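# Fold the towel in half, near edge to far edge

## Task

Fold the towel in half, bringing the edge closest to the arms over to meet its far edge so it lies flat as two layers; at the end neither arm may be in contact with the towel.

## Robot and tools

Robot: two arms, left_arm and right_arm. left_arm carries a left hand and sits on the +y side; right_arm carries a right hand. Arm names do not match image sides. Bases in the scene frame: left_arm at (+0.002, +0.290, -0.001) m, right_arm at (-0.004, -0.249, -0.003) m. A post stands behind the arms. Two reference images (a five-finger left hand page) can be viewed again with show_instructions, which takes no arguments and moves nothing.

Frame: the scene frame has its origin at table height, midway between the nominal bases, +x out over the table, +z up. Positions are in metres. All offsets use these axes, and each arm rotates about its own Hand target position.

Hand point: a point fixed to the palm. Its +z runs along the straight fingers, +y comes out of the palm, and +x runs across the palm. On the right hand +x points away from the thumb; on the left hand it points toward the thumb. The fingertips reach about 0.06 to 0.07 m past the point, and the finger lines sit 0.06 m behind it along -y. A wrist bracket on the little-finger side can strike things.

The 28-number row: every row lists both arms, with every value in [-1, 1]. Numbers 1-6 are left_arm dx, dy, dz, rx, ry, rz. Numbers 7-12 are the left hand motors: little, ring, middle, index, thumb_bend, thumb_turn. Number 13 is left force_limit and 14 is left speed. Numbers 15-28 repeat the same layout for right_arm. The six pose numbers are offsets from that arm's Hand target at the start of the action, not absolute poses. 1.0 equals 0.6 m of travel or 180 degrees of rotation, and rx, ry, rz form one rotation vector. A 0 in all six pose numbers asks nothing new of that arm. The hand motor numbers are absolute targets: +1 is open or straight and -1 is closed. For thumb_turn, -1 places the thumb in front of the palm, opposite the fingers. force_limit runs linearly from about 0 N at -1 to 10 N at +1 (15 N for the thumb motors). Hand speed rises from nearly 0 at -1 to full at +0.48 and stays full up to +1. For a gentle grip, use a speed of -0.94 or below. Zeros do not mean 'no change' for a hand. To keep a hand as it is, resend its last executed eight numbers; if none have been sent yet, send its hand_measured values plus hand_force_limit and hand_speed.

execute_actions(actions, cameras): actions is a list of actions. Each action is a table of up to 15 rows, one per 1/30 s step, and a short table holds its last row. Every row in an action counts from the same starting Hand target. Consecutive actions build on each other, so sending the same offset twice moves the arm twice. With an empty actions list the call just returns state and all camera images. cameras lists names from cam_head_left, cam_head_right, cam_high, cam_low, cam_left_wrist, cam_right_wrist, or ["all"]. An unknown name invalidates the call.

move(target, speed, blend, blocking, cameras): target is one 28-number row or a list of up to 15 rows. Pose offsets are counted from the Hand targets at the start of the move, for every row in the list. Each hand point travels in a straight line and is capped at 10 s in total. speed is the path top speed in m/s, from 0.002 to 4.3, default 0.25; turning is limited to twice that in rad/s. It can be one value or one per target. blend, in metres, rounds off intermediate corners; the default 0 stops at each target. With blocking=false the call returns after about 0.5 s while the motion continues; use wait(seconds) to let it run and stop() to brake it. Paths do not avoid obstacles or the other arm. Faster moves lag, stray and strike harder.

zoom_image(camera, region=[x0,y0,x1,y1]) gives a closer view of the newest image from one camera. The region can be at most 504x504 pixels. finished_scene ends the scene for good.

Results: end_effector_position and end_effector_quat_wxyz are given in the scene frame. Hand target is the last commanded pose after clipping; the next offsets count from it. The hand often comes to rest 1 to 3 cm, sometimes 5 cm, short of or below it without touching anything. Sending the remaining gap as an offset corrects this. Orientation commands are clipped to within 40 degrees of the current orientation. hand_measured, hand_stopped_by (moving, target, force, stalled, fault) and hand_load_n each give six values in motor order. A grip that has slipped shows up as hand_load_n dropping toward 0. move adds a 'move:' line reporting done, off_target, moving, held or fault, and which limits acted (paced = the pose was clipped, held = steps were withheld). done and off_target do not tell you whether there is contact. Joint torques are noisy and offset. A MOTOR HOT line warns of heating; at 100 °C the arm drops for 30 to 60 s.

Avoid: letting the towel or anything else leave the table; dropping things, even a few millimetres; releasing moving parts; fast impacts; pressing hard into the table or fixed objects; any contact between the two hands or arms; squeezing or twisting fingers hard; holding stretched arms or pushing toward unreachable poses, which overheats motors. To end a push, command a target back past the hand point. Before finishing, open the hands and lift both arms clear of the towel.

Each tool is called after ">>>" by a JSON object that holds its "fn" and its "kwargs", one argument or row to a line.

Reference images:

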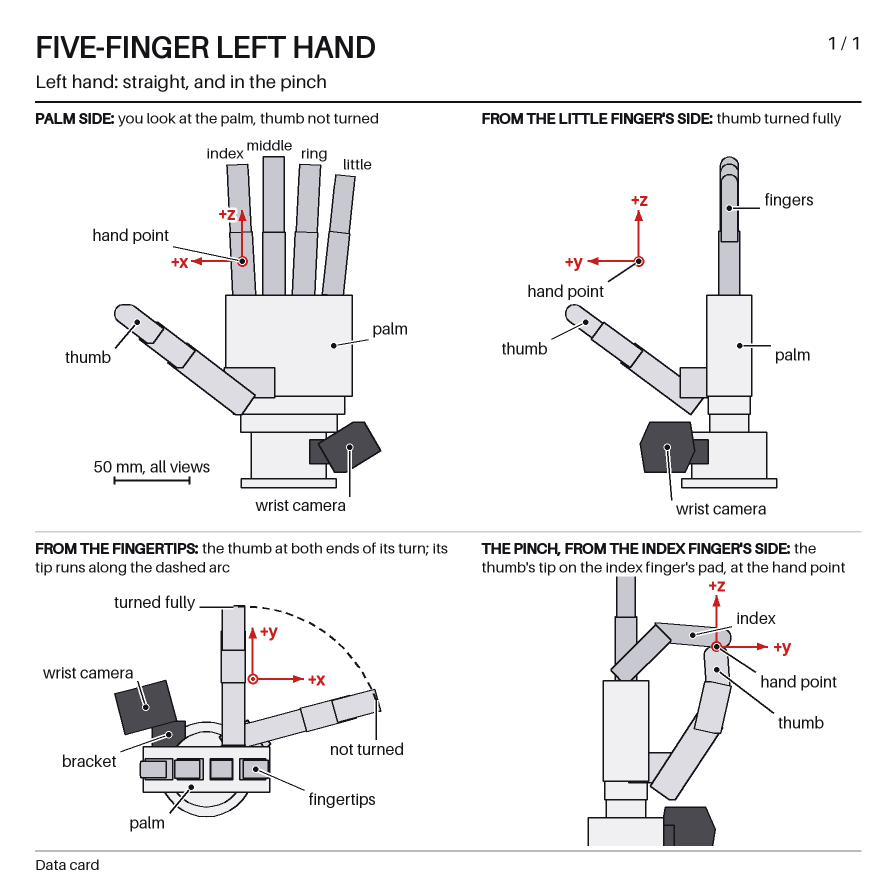

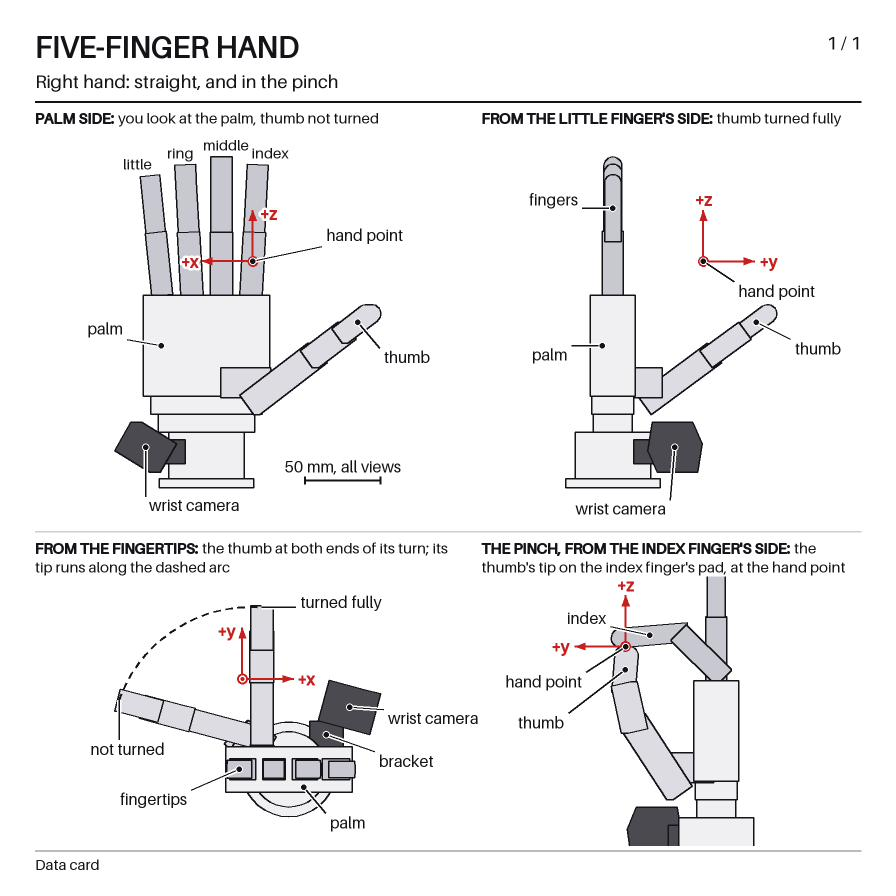

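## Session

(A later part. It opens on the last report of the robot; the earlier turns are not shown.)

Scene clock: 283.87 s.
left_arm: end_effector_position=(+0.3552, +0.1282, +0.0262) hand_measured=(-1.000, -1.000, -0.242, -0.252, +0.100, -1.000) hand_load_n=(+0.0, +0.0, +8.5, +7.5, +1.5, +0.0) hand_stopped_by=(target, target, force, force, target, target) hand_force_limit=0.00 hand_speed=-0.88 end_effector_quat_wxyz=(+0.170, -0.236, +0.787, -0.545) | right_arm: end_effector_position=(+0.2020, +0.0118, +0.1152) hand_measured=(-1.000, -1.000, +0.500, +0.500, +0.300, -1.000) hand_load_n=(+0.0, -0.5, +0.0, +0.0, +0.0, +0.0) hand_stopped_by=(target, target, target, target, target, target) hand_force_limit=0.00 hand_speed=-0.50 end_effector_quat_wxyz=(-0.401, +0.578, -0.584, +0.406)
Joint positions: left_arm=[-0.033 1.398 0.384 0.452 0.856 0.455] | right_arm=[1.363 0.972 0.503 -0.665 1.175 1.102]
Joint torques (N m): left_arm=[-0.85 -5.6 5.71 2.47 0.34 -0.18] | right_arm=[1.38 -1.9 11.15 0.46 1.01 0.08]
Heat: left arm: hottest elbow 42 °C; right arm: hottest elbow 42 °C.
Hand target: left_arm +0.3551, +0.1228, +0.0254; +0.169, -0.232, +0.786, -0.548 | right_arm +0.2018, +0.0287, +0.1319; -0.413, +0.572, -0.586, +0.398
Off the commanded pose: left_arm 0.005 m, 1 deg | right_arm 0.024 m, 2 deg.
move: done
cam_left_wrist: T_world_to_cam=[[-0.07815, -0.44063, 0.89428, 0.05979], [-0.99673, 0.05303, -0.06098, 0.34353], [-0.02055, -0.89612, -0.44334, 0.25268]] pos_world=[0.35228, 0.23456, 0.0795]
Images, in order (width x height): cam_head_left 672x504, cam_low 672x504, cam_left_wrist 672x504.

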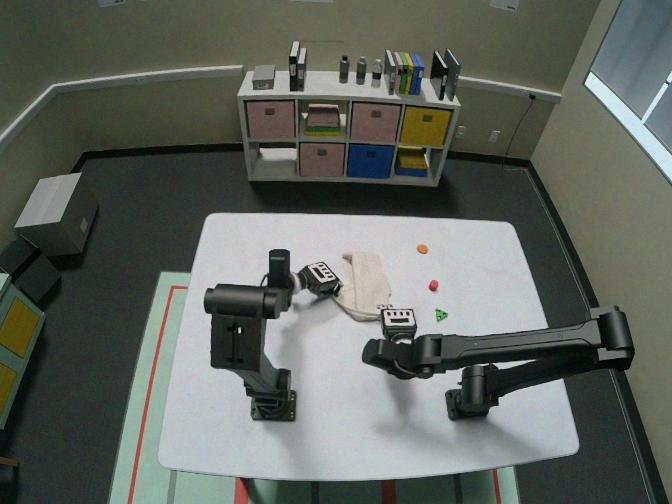

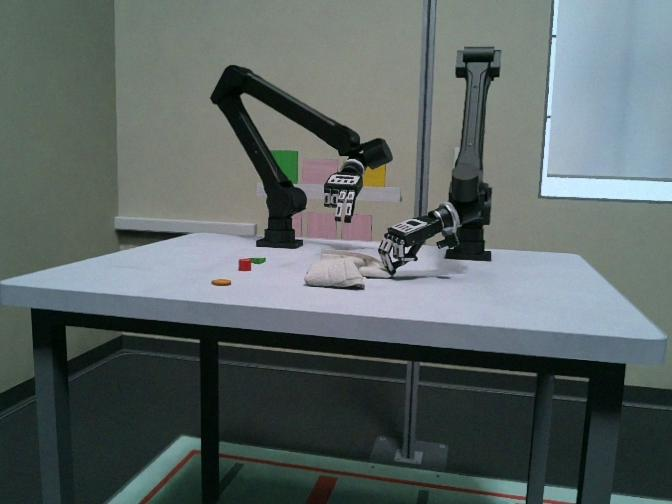

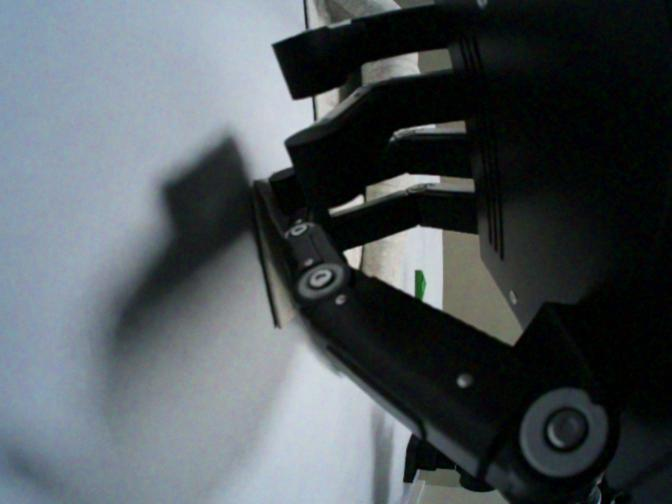

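>>> {"fn": "move", "kwargs": {
  "target": [-0.01,0.01,0.07,0,0,0,-1,-1,-0.5,-0.5,0.1,-1,0,-0.88, 0,0,0,0,0,0,-1,-1,0.5,0.5,0.3,-1,0,-0.5],
  "speed": 0.1,
  "cameras": ["cam_high","cam_left_wrist","cam_head_right","cam_low","cam_right_wrist"]
}}

>>> {"fn": "zoom_image", "kwargs": {
  "camera": "cam_high",
  "region": [235, 200, 375, 310]
}}

>>> {"fn": "zoom_image", "kwargs": {
  "camera": "cam_low",
  "region": [290, 210, 430, 310]
}}

>>> {"fn": "zoom_image", "kwargs": {
  "camera": "cam_head_right",
  "region": [310, 230, 430, 330]
}}

Scene clock: 285.47 s.
left_arm: end_effector_position=(+0.3373, +0.1273, +0.0547) hand_measured=(-1.000, -1.000, -0.242, -0.252, +0.100, -1.000) hand_load_n=(+0.0, +0.0, +8.5, +7.5, +1.5, +0.0) hand_stopped_by=(target, target, force, force, target, target) hand_force_limit=0.00 hand_speed=-0.88 end_effector_quat_wxyz=(+0.156, -0.240, +0.788, -0.545) | right_arm: end_effector_position=(+0.2020, +0.0118, +0.1152) hand_measured=(-1.000, -1.000, +0.500, +0.500, +0.300, -1.000) hand_load_n=(+0.0, +0.0, +0.0, +0.0, +0.0, +0.5) hand_stopped_by=(target, target, target, target, target, target) hand_force_limit=0.00 hand_speed=-0.50 end_effector_quat_wxyz=(-0.401, +0.578, -0.584, +0.406)
Joint positions: left_arm=[-0.033 1.241 0.384 0.269 0.869 0.455] | right_arm=[1.363 0.972 0.503 -0.665 1.175 1.102]
Joint torques (N m): left_arm=[1.14 -6.42 9.22 1.06 0.55 -0.01] | right_arm=[1.38 -1.9 11.15 0.46 1.01 0.08]
Heat: left arm: hottest elbow 42 °C; right arm: hottest elbow 42 °C.
Hand target: left_arm +0.3491, +0.1288, +0.0674; +0.169, -0.232, +0.786, -0.548 | right_arm +0.2018, +0.0287, +0.1319; -0.413, +0.572, -0.586, +0.398
Off the commanded pose: left_arm 0.017 m, 2 deg | right_arm 0.024 m, 2 deg.
move: off_target (left_arm)
cam_left_wrist: T_world_to_cam=[[-0.05898, -0.4347, 0.89864, 0.02503], [-0.99738, 0.06332, -0.03483, 0.32497], [-0.04177, -0.89834, -0.4373, 0.27135]] pos_world=[0.33693, 0.23407, 0.10749]
cam_right_wrist: T_world_to_cam=[[-0.3753, -0.2355, -0.89649, 0.17844], [-0.48538, 0.87391, -0.02637, 0.09814], [0.78965, 0.42524, -0.44229, -0.00199]] pos_world=[0.11617, -0.0429, 0.16168]
Images, in order (width x height): cam_head_right 672x504, cam_high 672x504, cam_low 672x504, cam_left_wrist 672x504, cam_right_wrist 672x504.

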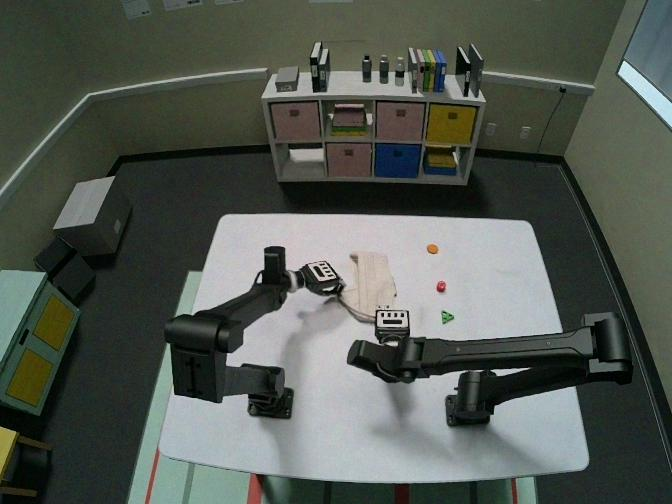

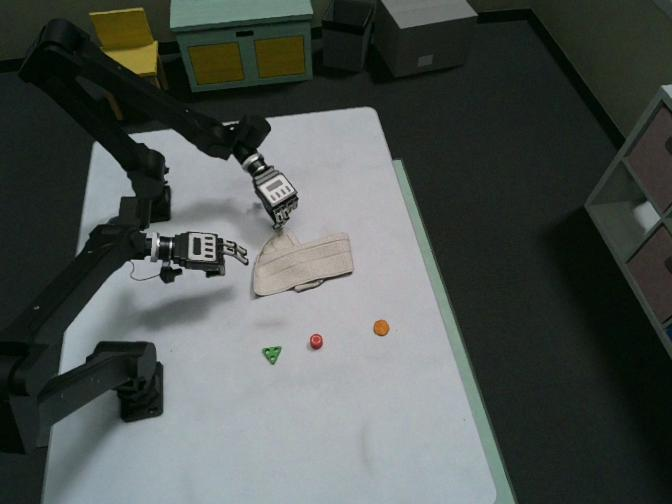

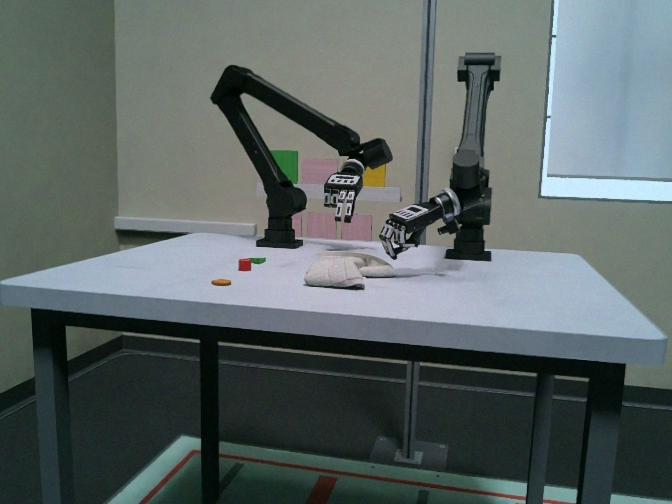

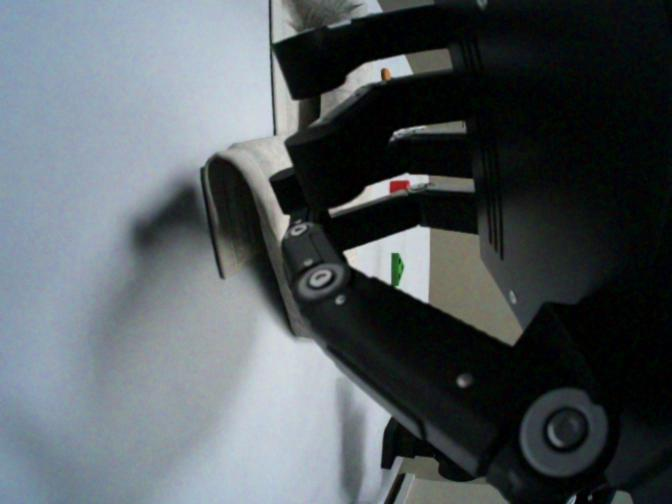

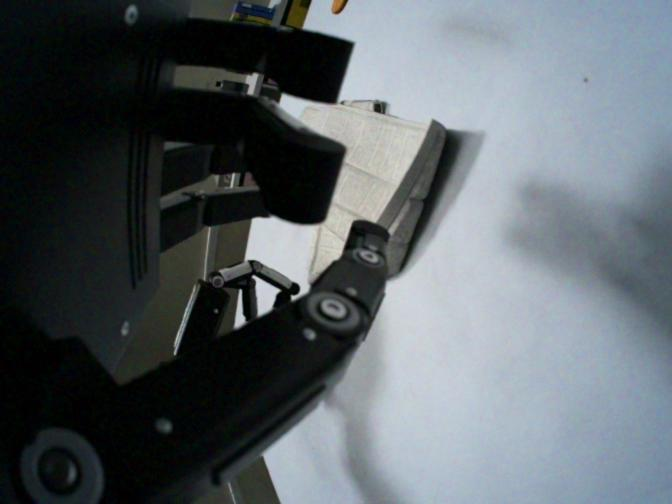

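Scaled by 3.600.

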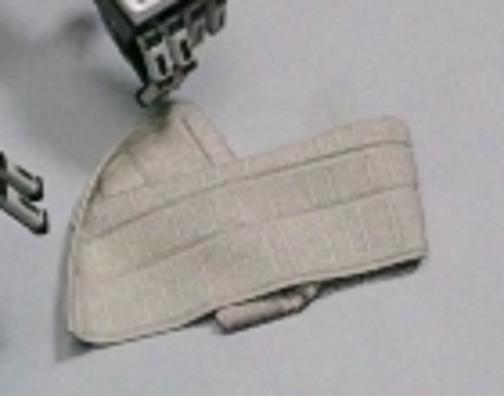

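Scaled by 3.600.

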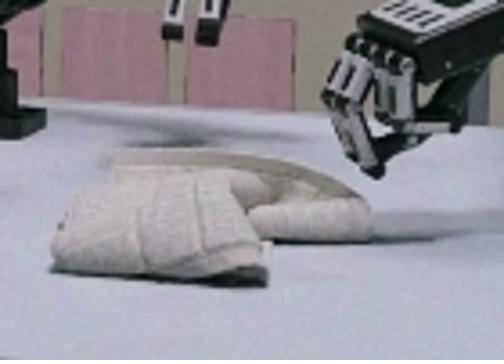

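Scaled by 4.200.

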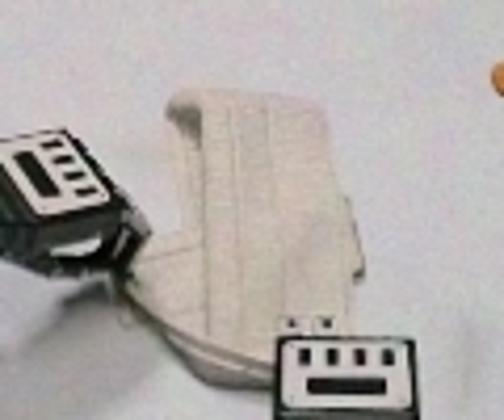

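>>> {"fn": "zoom_image", "kwargs": {
  "camera": "cam_left_wrist",
  "region": [180, 100, 380, 300]
}}

Scaled by 2.520 from the camera's image (finer frame: 960x720).

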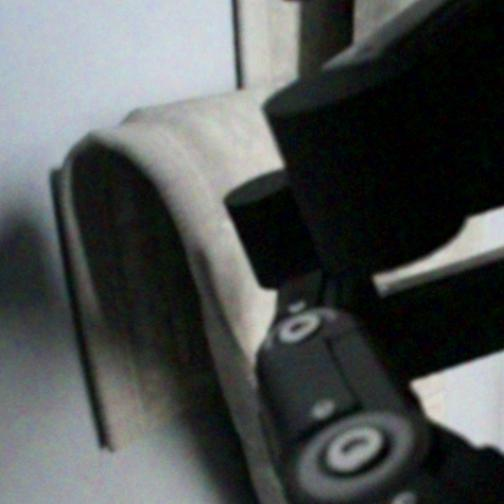

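>>> {"fn": "move", "kwargs": {
  "target": [0,0.0,0.05,0,0,0,1,1,0.8,0.8,0.3,-1,0,0.3, 0,0,0,0,0,0,1,1,0.8,0.8,0.3,-1,0,-0.5],
  "speed": 0.15,
  "cameras": ["cam_high","cam_left_wrist","cam_head_right","cam_low","cam_right_wrist"]
}}

>>> {"fn": "zoom_image", "kwargs": {
  "camera": "cam_left_wrist",
  "region": [120, 20, 360, 300]
}}

>>> {"fn": "zoom_image", "kwargs": {
  "camera": "cam_high",
  "region": [235, 200, 375, 310]
}}

Scene clock: 289.67 s.
left_arm: end_effector_position=(+0.3348, +0.1274, +0.0816) hand_measured=(+1.000, +1.000, +0.800, +0.800, +0.300, -1.000) hand_load_n=(+0.0, -0.5, +0.0, +0.0, +0.0, +0.0) hand_stopped_by=(target, target, target, target, target, target) hand_force_limit=0.00 hand_speed=0.30 end_effector_quat_wxyz=(+0.154, -0.241, +0.789, -0.544) | right_arm: end_effector_position=(+0.2021, +0.0118, +0.1153) hand_measured=(+1.000, +1.000, +0.800, +0.800, +0.300, -1.000) hand_load_n=(-0.5, +0.0, +0.0, +0.0, +0.0, +0.0) hand_stopped_by=(target, target, target, target, target, target) hand_force_limit=0.00 hand_speed=-0.50 end_effector_quat_wxyz=(-0.401, +0.577, -0.584, +0.406)
Joint positions: left_arm=[-0.033 1.143 0.416 0.134 0.869 0.455] | right_arm=[1.363 0.972 0.503 -0.665 1.176 1.102]
Joint torques (N m): left_arm=[1.08 -5.6 10.8 1.01 0.58 0.01] | right_arm=[1.38 -1.9 11.17 0.47 1.02 0.07]
Heat: left arm: hottest elbow 42 °C; right arm: hottest elbow 43 °C.
Hand target: left_arm +0.3490, +0.1288, +0.0973; +0.168, -0.232, +0.786, -0.548 | right_arm +0.2019, +0.0286, +0.1319; -0.413, +0.572, -0.586, +0.398
Off the commanded pose: left_arm 0.021 m, 2 deg | right_arm 0.024 m, 2 deg.
move: off_target (left_arm)
cam_left_wrist: T_world_to_cam=[[-0.0546, -0.43464, 0.89895, -0.00071], [-0.99753, 0.06366, -0.02981, 0.32302], [-0.04427, -0.89835, -0.43704, 0.28379]] pos_world=[0.33474, 0.23407, 0.13429]
cam_right_wrist: T_world_to_cam=[[-0.37508, -0.23508, -0.89669, 0.1785], [-0.48508, 0.87408, -0.02625, 0.09814], [0.78994, 0.42512, -0.44189, -0.00217]] pos_world=[0.11627, -0.0429, 0.16168]
Images, in order (width x height): cam_head_right 672x504, cam_high 672x504, cam_low 672x504, cam_left_wrist 672x504, cam_right_wrist 672x504.

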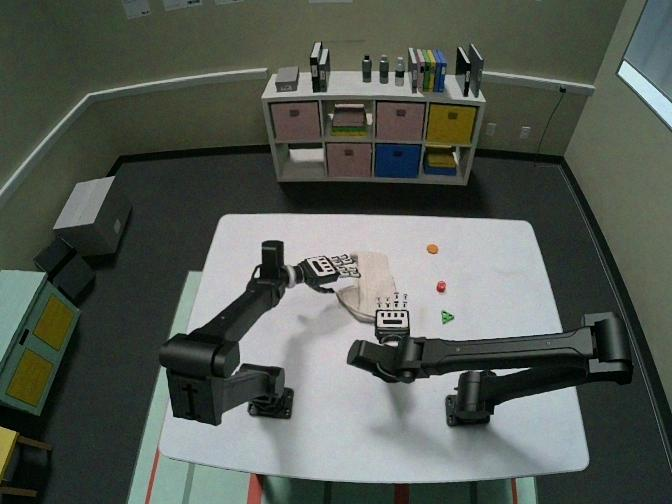

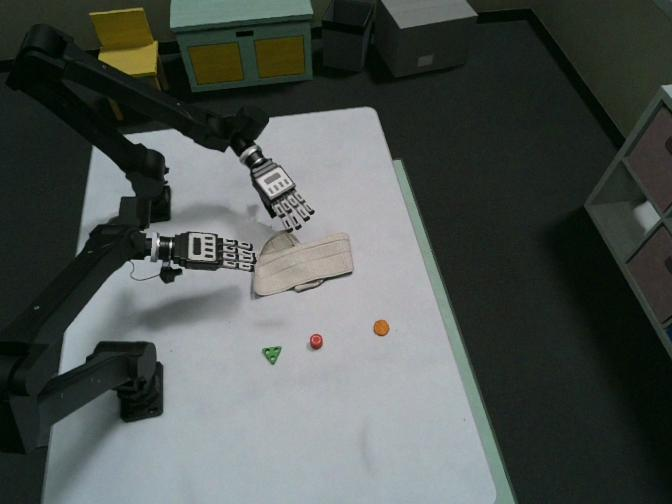

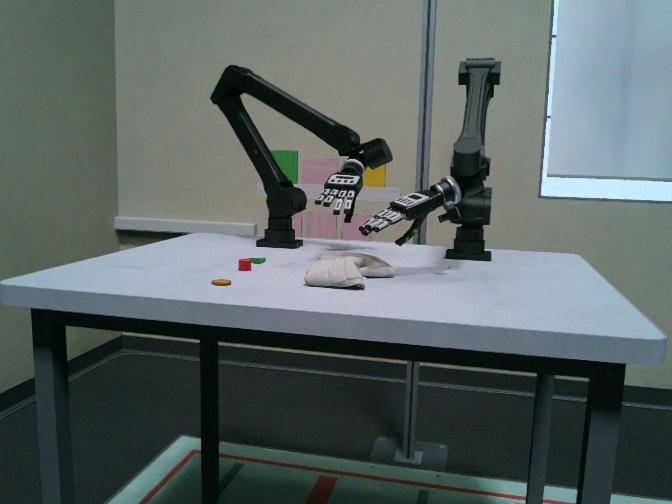

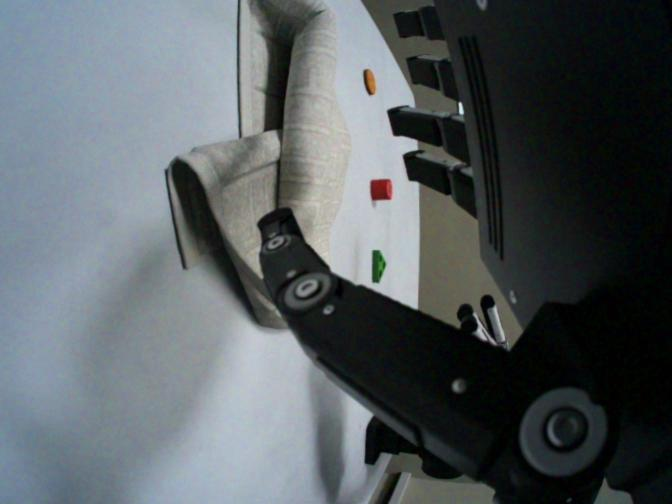

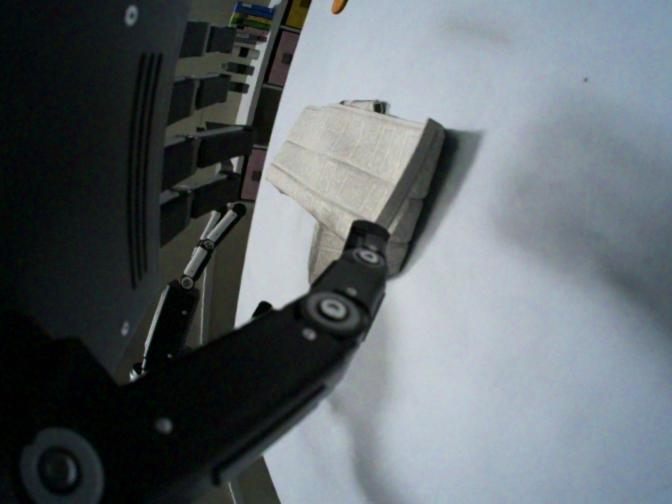

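Scaled by 1.800 from the camera's image (finer frame: 960x720).

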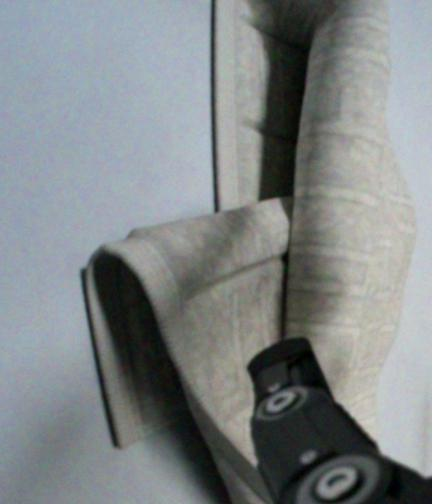

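Scaled by 3.600.

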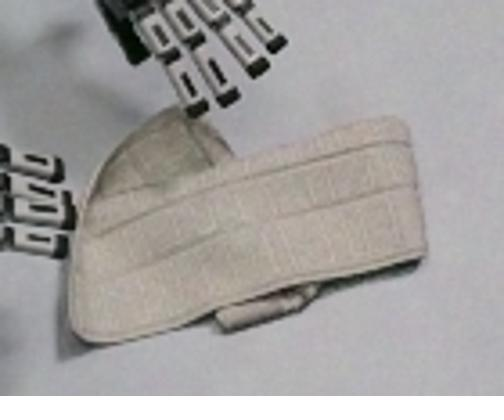

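>>> {"fn": "move", "kwargs": {
  "target": [-0.0233,-0.0072,-0.08,0,0,0,1,1,0.8,0.8,0.3,-1,0,0.3, 0,0,0,0,0,0,1,1,0.8,0.8,0.3,-1,0,-0.5],
  "speed": 0.15,
  "cameras": ["cam_left_wrist"]
}}

>>> {"fn": "zoom_image", "kwargs": {
  "camera": "cam_left_wrist",
  "region": [150, 100, 360, 340]
}}

Scene clock: 291.77 s.
left_arm: end_effector_position=(+0.3338, +0.1288, +0.0494) hand_measured=(+1.000, +1.000, +0.800, +0.800, +0.300, -1.000) hand_load_n=(+0.0, +0.0, +0.0, +0.0, +0.0, +0.0) hand_stopped_by=(target, target, target, target, target, target) hand_force_limit=0.00 hand_speed=0.30 end_effector_quat_wxyz=(+0.168, -0.237, +0.787, -0.545) | right_arm: end_effector_position=(+0.2021, +0.0118, +0.1153) hand_measured=(+1.000, +1.000, +0.800, +0.800, +0.300, -1.000) hand_load_n=(+0.0, +0.0, +0.0, +0.0, +0.5, +0.0) hand_stopped_by=(target, target, target, target, target, target) hand_force_limit=0.00 hand_speed=-0.50 end_effector_quat_wxyz=(-0.401, +0.577, -0.584, +0.406)
Joint positions: left_arm=[-0.033 1.242 0.354 0.323 0.858 0.455] | right_arm=[1.363 0.972 0.503 -0.665 1.176 1.102]
Joint torques (N m): left_arm=[-0.67 -4.6 6.69 2.43 0.36 -0.14] | right_arm=[1.38 -1.9 11.15 0.47 1.02 0.08]
Heat: left arm: hottest elbow 42 °C; right arm: hottest elbow 43 °C.
Hand target: left_arm +0.3350, +0.1245, +0.0493; +0.169, -0.232, +0.786, -0.548 | right_arm +0.2019, +0.0286, +0.1319; -0.413, +0.572, -0.586, +0.398
Off the commanded pose: left_arm 0.005 m, 1 deg | right_arm 0.024 m, 2 deg.
move: done
cam_left_wrist: T_world_to_cam=[[-0.07611, -0.43968, 0.89492, 0.03683], [-0.99682, 0.05467, -0.05792, 0.32331], [-0.02346, -0.89649, -0.44244, 0.26408]] pos_world=[0.33128, 0.23526, 0.1026]

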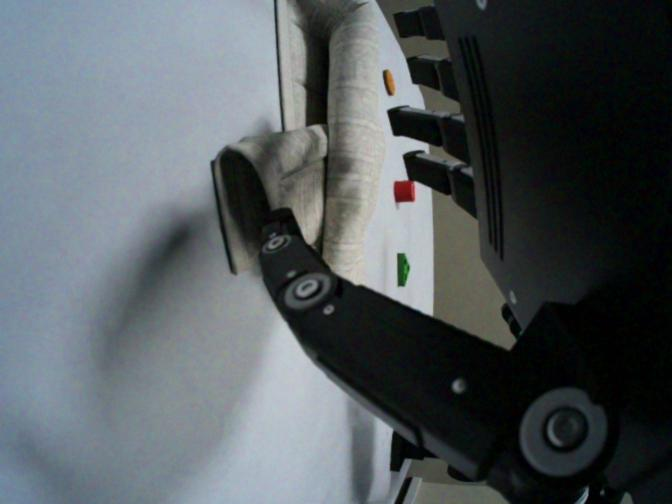

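Scaled by 2.100 from the camera's image (finer frame: 960x720).

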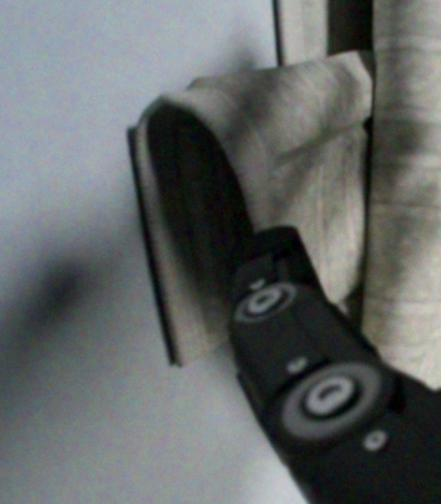

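>>> {"fn": "move", "kwargs": {
  "target": [0.0,0.0,-0.038,0,0,0,1,1,0.8,0.8,0.3,-1,0,0.3, 0,0,0,0,0,0,1,1,0.8,0.8,0.3,-1,0,-0.5],
  "speed": 0.1,
  "cameras": ["cam_left_wrist","cam_low","cam_high","cam_right_wrist"]
}}

>>> {"fn": "zoom_image", "kwargs": {
  "camera": "cam_left_wrist",
  "region": [200, 100, 410, 340]
}}

>>> {"fn": "zoom_image", "kwargs": {
  "camera": "cam_high",
  "region": [235, 200, 375, 310]
}}

>>> {"fn": "zoom_image", "kwargs": {
  "camera": "cam_low",
  "region": [290, 210, 430, 310]
}}

Scene clock: 293.33 s.
left_arm: end_effector_position=(+0.3344, +0.1288, +0.0268) hand_measured=(+1.000, +1.000, +0.800, +0.800, +0.300, -1.000) hand_load_n=(+0.0, +0.0, +0.0, +0.0, +0.0, +0.0) hand_stopped_by=(target, target, target, target, target, target) hand_force_limit=0.00 hand_speed=0.30 end_effector_quat_wxyz=(+0.169, -0.237, +0.787, -0.545) | right_arm: end_effector_position=(+0.2021, +0.0118, +0.1153) hand_measured=(+1.000, +1.000, +0.800, +0.800, +0.300, -1.000) hand_load_n=(+0.0, +0.0, +0.0, -0.5, +0.0, +0.0) hand_stopped_by=(target, target, target, target, target, target) hand_force_limit=0.00 hand_speed=-0.50 end_effector_quat_wxyz=(-0.401, +0.577, -0.584, +0.406)
Joint positions: left_arm=[-0.033 1.34 0.333 0.442 0.858 0.455] | right_arm=[1.363 0.972 0.503 -0.665 1.176 1.102]
Joint torques (N m): left_arm=[-0.62 -4.89 5.79 2.36 0.37 -0.16] | right_arm=[1.38 -1.9 11.15 0.47 1.02 0.07]
Motor temperatures (°C): left_arm=[28 27 42 26 32 27] | right_arm=[31 30 44 28 30 29]
Heat: left arm: hottest elbow 42 °C; right arm: hottest elbow 44 °C.
Hand target: left_arm +0.3349, +0.1245, +0.0265; +0.168, -0.232, +0.786, -0.548 | right_arm +0.2019, +0.0286, +0.1319; -0.413, +0.572, -0.586, +0.398
Off the commanded pose: left_arm 0.004 m, 1 deg | right_arm 0.024 m, 2 deg.
move: done
cam_left_wrist: T_world_to_cam=[[-0.07638, -0.43964, 0.89492, 0.05714], [-0.99681, 0.0546, -0.05825, 0.32264], [-0.02326, -0.89651, -0.44241, 0.25394]] pos_world=[0.33188, 0.23516, 0.08]
cam_right_wrist: T_world_to_cam=[[-0.37508, -0.23508, -0.89669, 0.1785], [-0.48508, 0.87408, -0.02625, 0.09814], [0.78994, 0.42512, -0.44189, -0.00217]] pos_world=[0.11627, -0.0429, 0.16168]
Images, in order (width x height): cam_high 672x504, cam_low 672x504, cam_left_wrist 672x504, cam_right_wrist 672x504.

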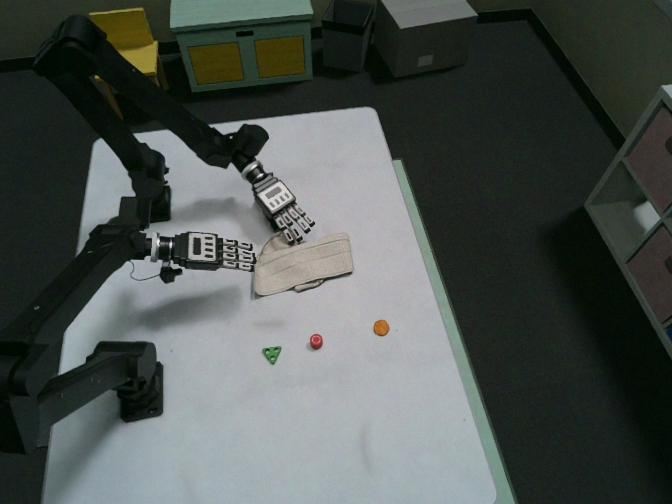

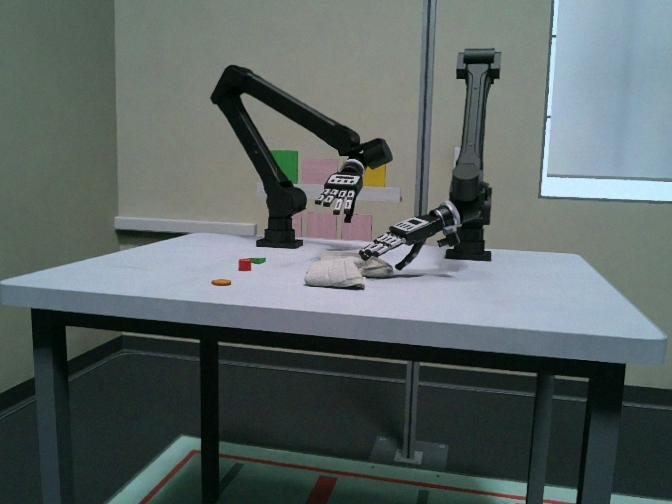

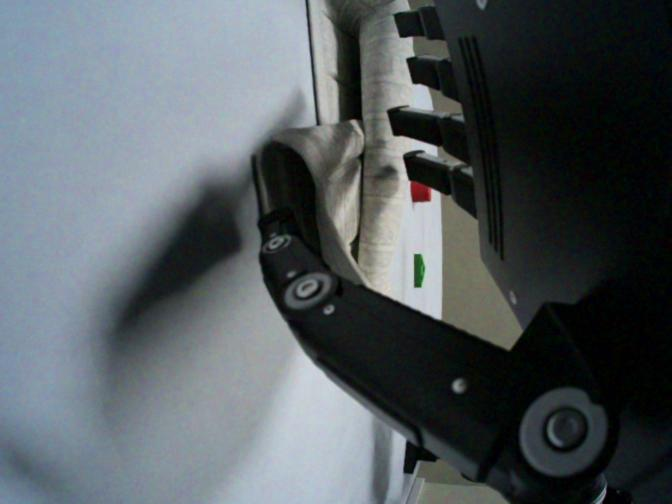

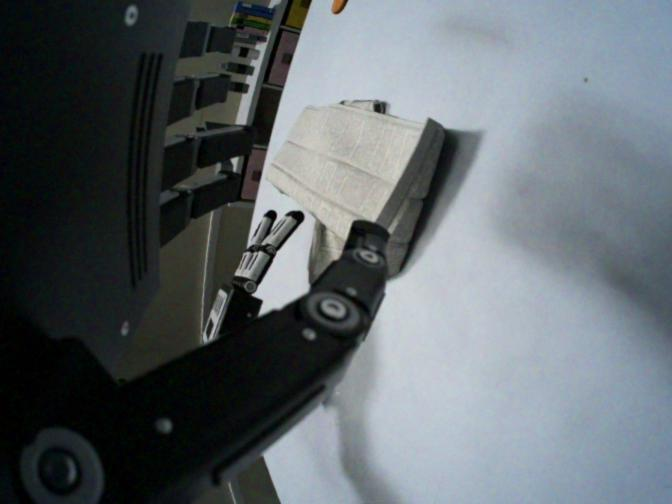

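Scaled by 2.100 from the camera's image (finer frame: 960x720).

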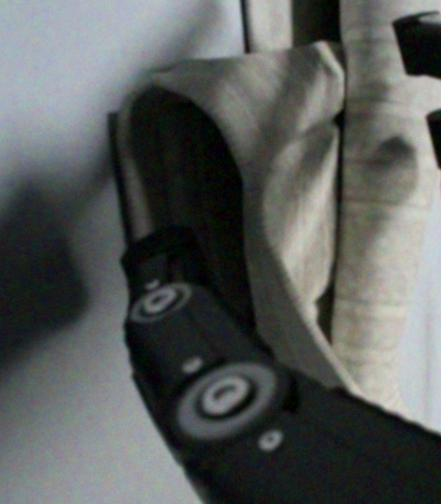

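Scaled by 3.600.

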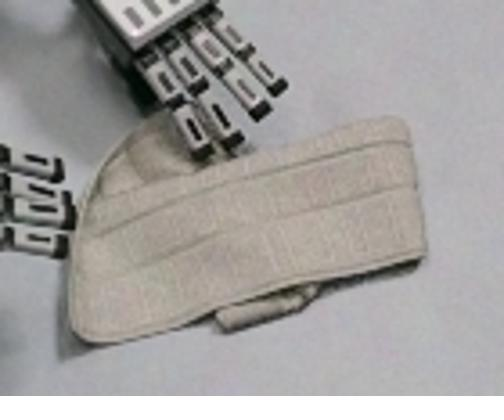

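Scaled by 3.600.

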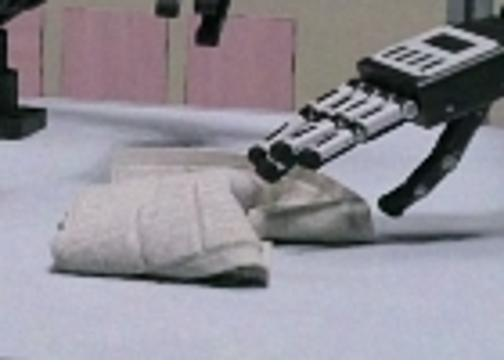

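>>> {"fn": "move", "kwargs": {
  "target": [
    [0,0,0,0,0,0,1,1,0.15,0.15,0.25,-1,0,-0.6, 0,0,0,0,0,0,1,1,0.8,0.8,0.3,-1,0,-0.5],
    [0,0,0,0,0,0,1,1,-0.1,-0.1,0.15,-1,0,-0.8, 0,0,0,0,0,0,1,1,0.8,0.8,0.3,-1,0,-0.5]
  ],
  "cameras": ["cam_left_wrist"]
}}

>>> {"fn": "zoom_image", "kwargs": {
  "camera": "cam_left_wrist",
  "region": [200, 100, 410, 340]
}}

Scene clock: 295.40 s.
left_arm: end_effector_position=(+0.3345, +0.1288, +0.0269) hand_measured=(+1.000, +1.000, -0.100, -0.100, +0.150, -1.000) hand_load_n=(+0.0, +0.0, +0.0, +0.0, +0.5, +0.0) hand_stopped_by=(target, target, target, target, target, target) hand_force_limit=0.00 hand_speed=-0.80 end_effector_quat_wxyz=(+0.169, -0.236, +0.787, -0.545) | right_arm: end_effector_position=(+0.2021, +0.0118, +0.1153) hand_measured=(+1.000, +1.000, +0.800, +0.800, +0.300, -1.000) hand_load_n=(+0.0, +0.0, +0.0, +0.0, +0.0, +0.0) hand_stopped_by=(target, target, target, target, target, target) hand_force_limit=0.00 hand_speed=-0.50 end_effector_quat_wxyz=(-0.401, +0.577, -0.584, +0.406)
Joint positions: left_arm=[-0.033 1.34 0.333 0.443 0.858 0.455] | right_arm=[1.363 0.972 0.503 -0.665 1.176 1.102]
Joint torques (N m): left_arm=[-0.67 -4.72 5.85 2.44 0.37 -0.15] | right_arm=[1.38 -1.85 11.15 0.46 1.02 0.08]
Heat: left arm: hottest elbow 42 °C; right arm: hottest elbow 44 °C.
Hand target: left_arm +0.3349, +0.1245, +0.0265; +0.168, -0.232, +0.786, -0.548 | right_arm +0.2019, +0.0286, +0.1319; -0.413, +0.572, -0.586, +0.398
Off the commanded pose: left_arm 0.004 m, 1 deg | right_arm 0.024 m, 2 deg.
move: done
cam_left_wrist: T_world_to_cam=[[-0.07674, -0.43964, 0.89489, 0.05718], [-0.99678, 0.05458, -0.05867, 0.32268], [-0.02305, -0.89651, -0.44241, 0.25392]] pos_world=[0.33188, 0.23516, 0.0801]

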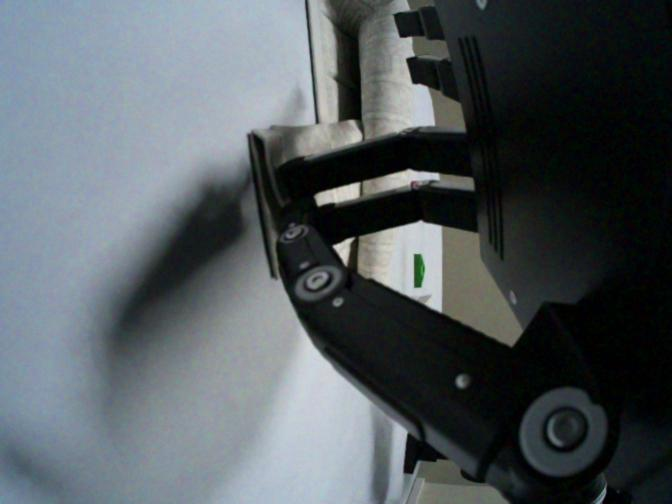

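Scaled by 2.100 from the camera's image (finer frame: 960x720).

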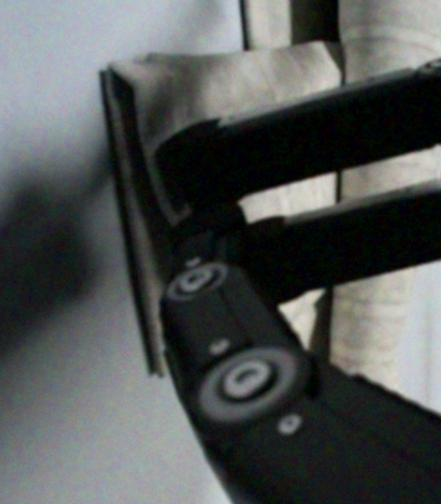

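>>> {"fn": "move", "kwargs": {
  "target": [0,0,0,0,0,0,1,1,-0.5,-0.5,0.12,-1,0.1,-0.88, 0,0,0,0,0,0,1,1,0.8,0.8,0.3,-1,0,-0.5],
  "cameras": ["cam_left_wrist"]
}}

>>> {"fn": "zoom_image", "kwargs": {
  "camera": "cam_left_wrist",
  "region": [200, 100, 410, 340]
}}

Scene clock: 296.77 s.
left_arm: end_effector_position=(+0.3345, +0.1288, +0.0269) hand_measured=(+1.000, +1.000, -0.242, -0.254, +0.120, -1.000) hand_load_n=(+0.0, -0.5, +7.0, +6.0, +1.5, +0.0) hand_stopped_by=(target, target, force, force, target, target) hand_force_limit=0.10 hand_speed=-0.88 end_effector_quat_wxyz=(+0.169, -0.236, +0.787, -0.545) | right_arm: end_effector_position=(+0.2021, +0.0118, +0.1153) hand_measured=(+1.000, +1.000, +0.800, +0.800, +0.300, -1.000) hand_load_n=(+0.0, +0.0, +0.0, +0.0, +0.0, +0.0) hand_stopped_by=(target, target, target, target, target, target) hand_force_limit=0.00 hand_speed=-0.50 end_effector_quat_wxyz=(-0.401, +0.577, -0.584, +0.406)
Joint positions: left_arm=[-0.033 1.34 0.333 0.443 0.858 0.455] | right_arm=[1.363 0.972 0.503 -0.665 1.176 1.102]
Joint torques (N m): left_arm=[-0.5 -4.89 5.85 2.5 0.37 -0.14] | right_arm=[1.38 -1.85 11.15 0.46 1.01 0.08]
Heat: left arm: hottest elbow 42 °C; right arm: hottest elbow 44 °C.
Hand target: left_arm +0.3349, +0.1245, +0.0265; +0.168, -0.232, +0.786, -0.548 | right_arm +0.2019, +0.0286, +0.1319; -0.413, +0.572, -0.586, +0.398
Off the commanded pose: left_arm 0.004 m, 1 deg | right_arm 0.024 m, 2 deg.
move: done
cam_left_wrist: T_world_to_cam=[[-0.07674, -0.43964, 0.89489, 0.05718], [-0.99678, 0.05458, -0.05867, 0.32268], [-0.02305, -0.89651, -0.44241, 0.25392]] pos_world=[0.33188, 0.23516, 0.0801]

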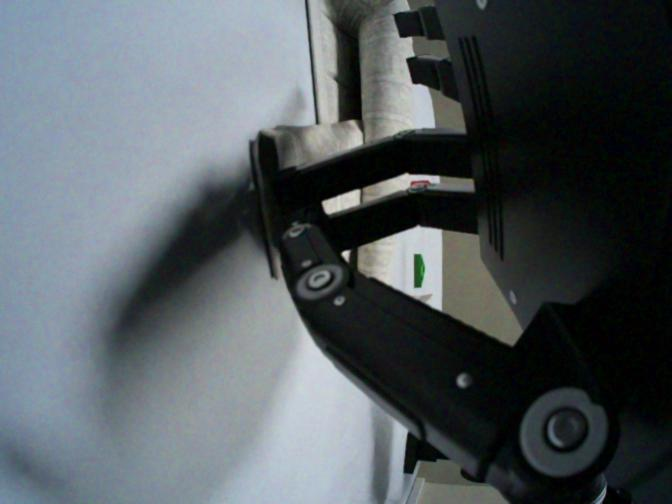

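Scaled by 2.100 from the camera's image (finer frame: 960x720).

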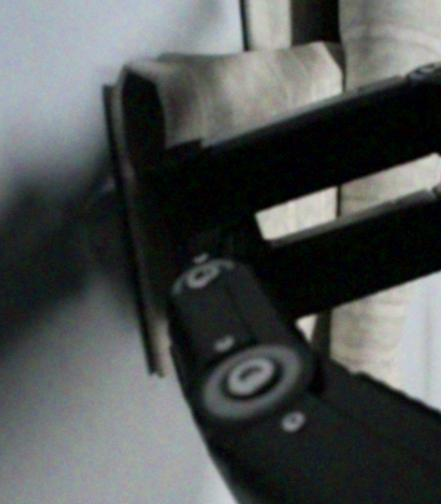

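>>> {"fn": "move", "kwargs": {
  "target": [0,0,0.04,0,0,0,1,1,-0.5,-0.5,0.12,-1,0.1,-0.88, 0,0,0,0,0,0,1,1,0.8,0.8,0.3,-1,0,-0.5],
  "speed": 0.05,
  "cameras": ["cam_left_wrist","cam_low"]
}}

>>> {"fn": "zoom_image", "kwargs": {
  "camera": "cam_left_wrist",
  "region": [180, 100, 390, 340]
}}

>>> {"fn": "zoom_image", "kwargs": {
  "camera": "cam_low",
  "region": [290, 210, 430, 310]
}}

Scene clock: 298.40 s.
left_arm: end_effector_position=(+0.3275, +0.1290, +0.0400) hand_measured=(+1.000, +1.000, -0.242, -0.254, +0.120, -1.000) hand_load_n=(+0.0, +0.0, +7.0, +6.0, +1.5, +0.0) hand_stopped_by=(target, target, force, force, target, target) hand_force_limit=0.10 hand_speed=-0.88 end_effector_quat_wxyz=(+0.165, -0.239, +0.787, -0.544) | right_arm: end_effector_position=(+0.2021, +0.0118, +0.1153) hand_measured=(+1.000, +1.000, +0.800, +0.800, +0.300, -1.000) hand_load_n=(+0.0, +0.0, -0.5, -0.5, +0.0, +0.0) hand_stopped_by=(target, target, target, target, target, target) hand_force_limit=0.00 hand_speed=-0.50 end_effector_quat_wxyz=(-0.401, +0.577, -0.584, +0.406)
Joint positions: left_arm=[-0.033 1.261 0.333 0.355 0.858 0.454] | right_arm=[1.363 0.972 0.503 -0.665 1.176 1.102]
Joint torques (N m): left_arm=[-0.91 -6.3 8.35 0.99 0.38 -0.16] | right_arm=[1.32 -1.9 11.17 0.46 1.01 0.07]
Heat: left arm: hottest elbow 42 °C; right arm: hottest elbow 44 °C.
Hand target: left_arm +0.3349, +0.1245, +0.0505; +0.168, -0.232, +0.786, -0.548 | right_arm +0.2019, +0.0286, +0.1319; -0.413, +0.572, -0.586, +0.398
Off the commanded pose: left_arm 0.014 m, 1 deg | right_arm 0.024 m, 2 deg.
move: off_target (left_arm)
cam_left_wrist: T_world_to_cam=[[-0.06758, -0.43948, 0.89571, 0.04199], [-0.99734, 0.0542, -0.04866, 0.3163], [-0.02716, -0.89662, -0.44197, 0.26115]] pos_world=[0.32539, 0.23546, 0.0932]
Images, in order (width x height): cam_low 672x504, cam_left_wrist 672x504.

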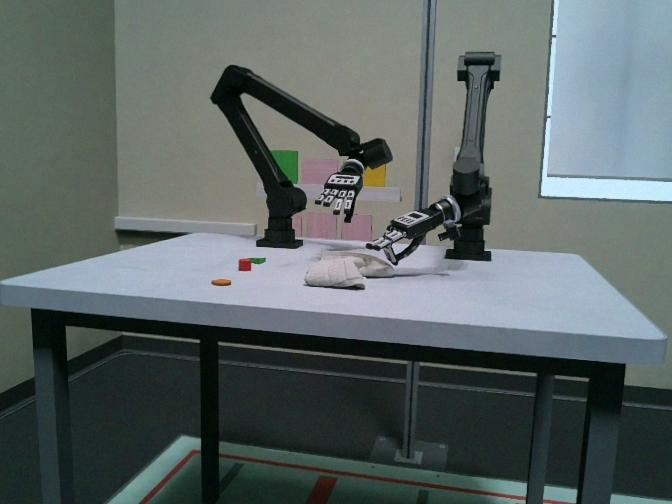

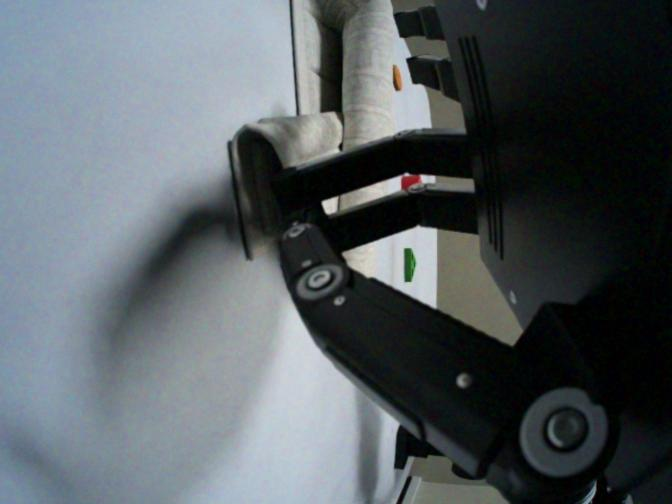

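Scaled by 2.100 from the camera's image (finer frame: 960x720).

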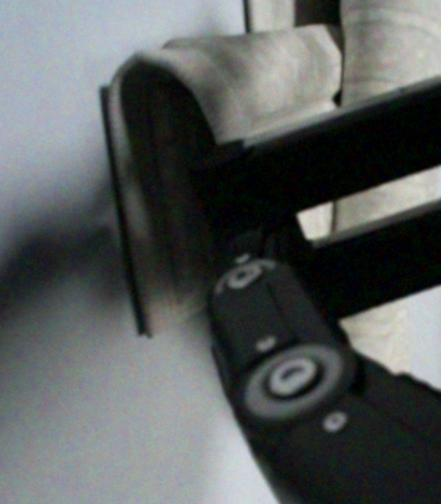

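Scaled by 3.600.

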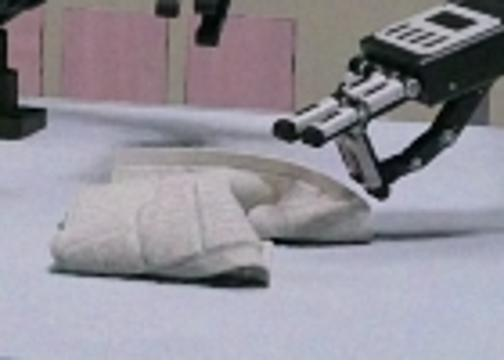

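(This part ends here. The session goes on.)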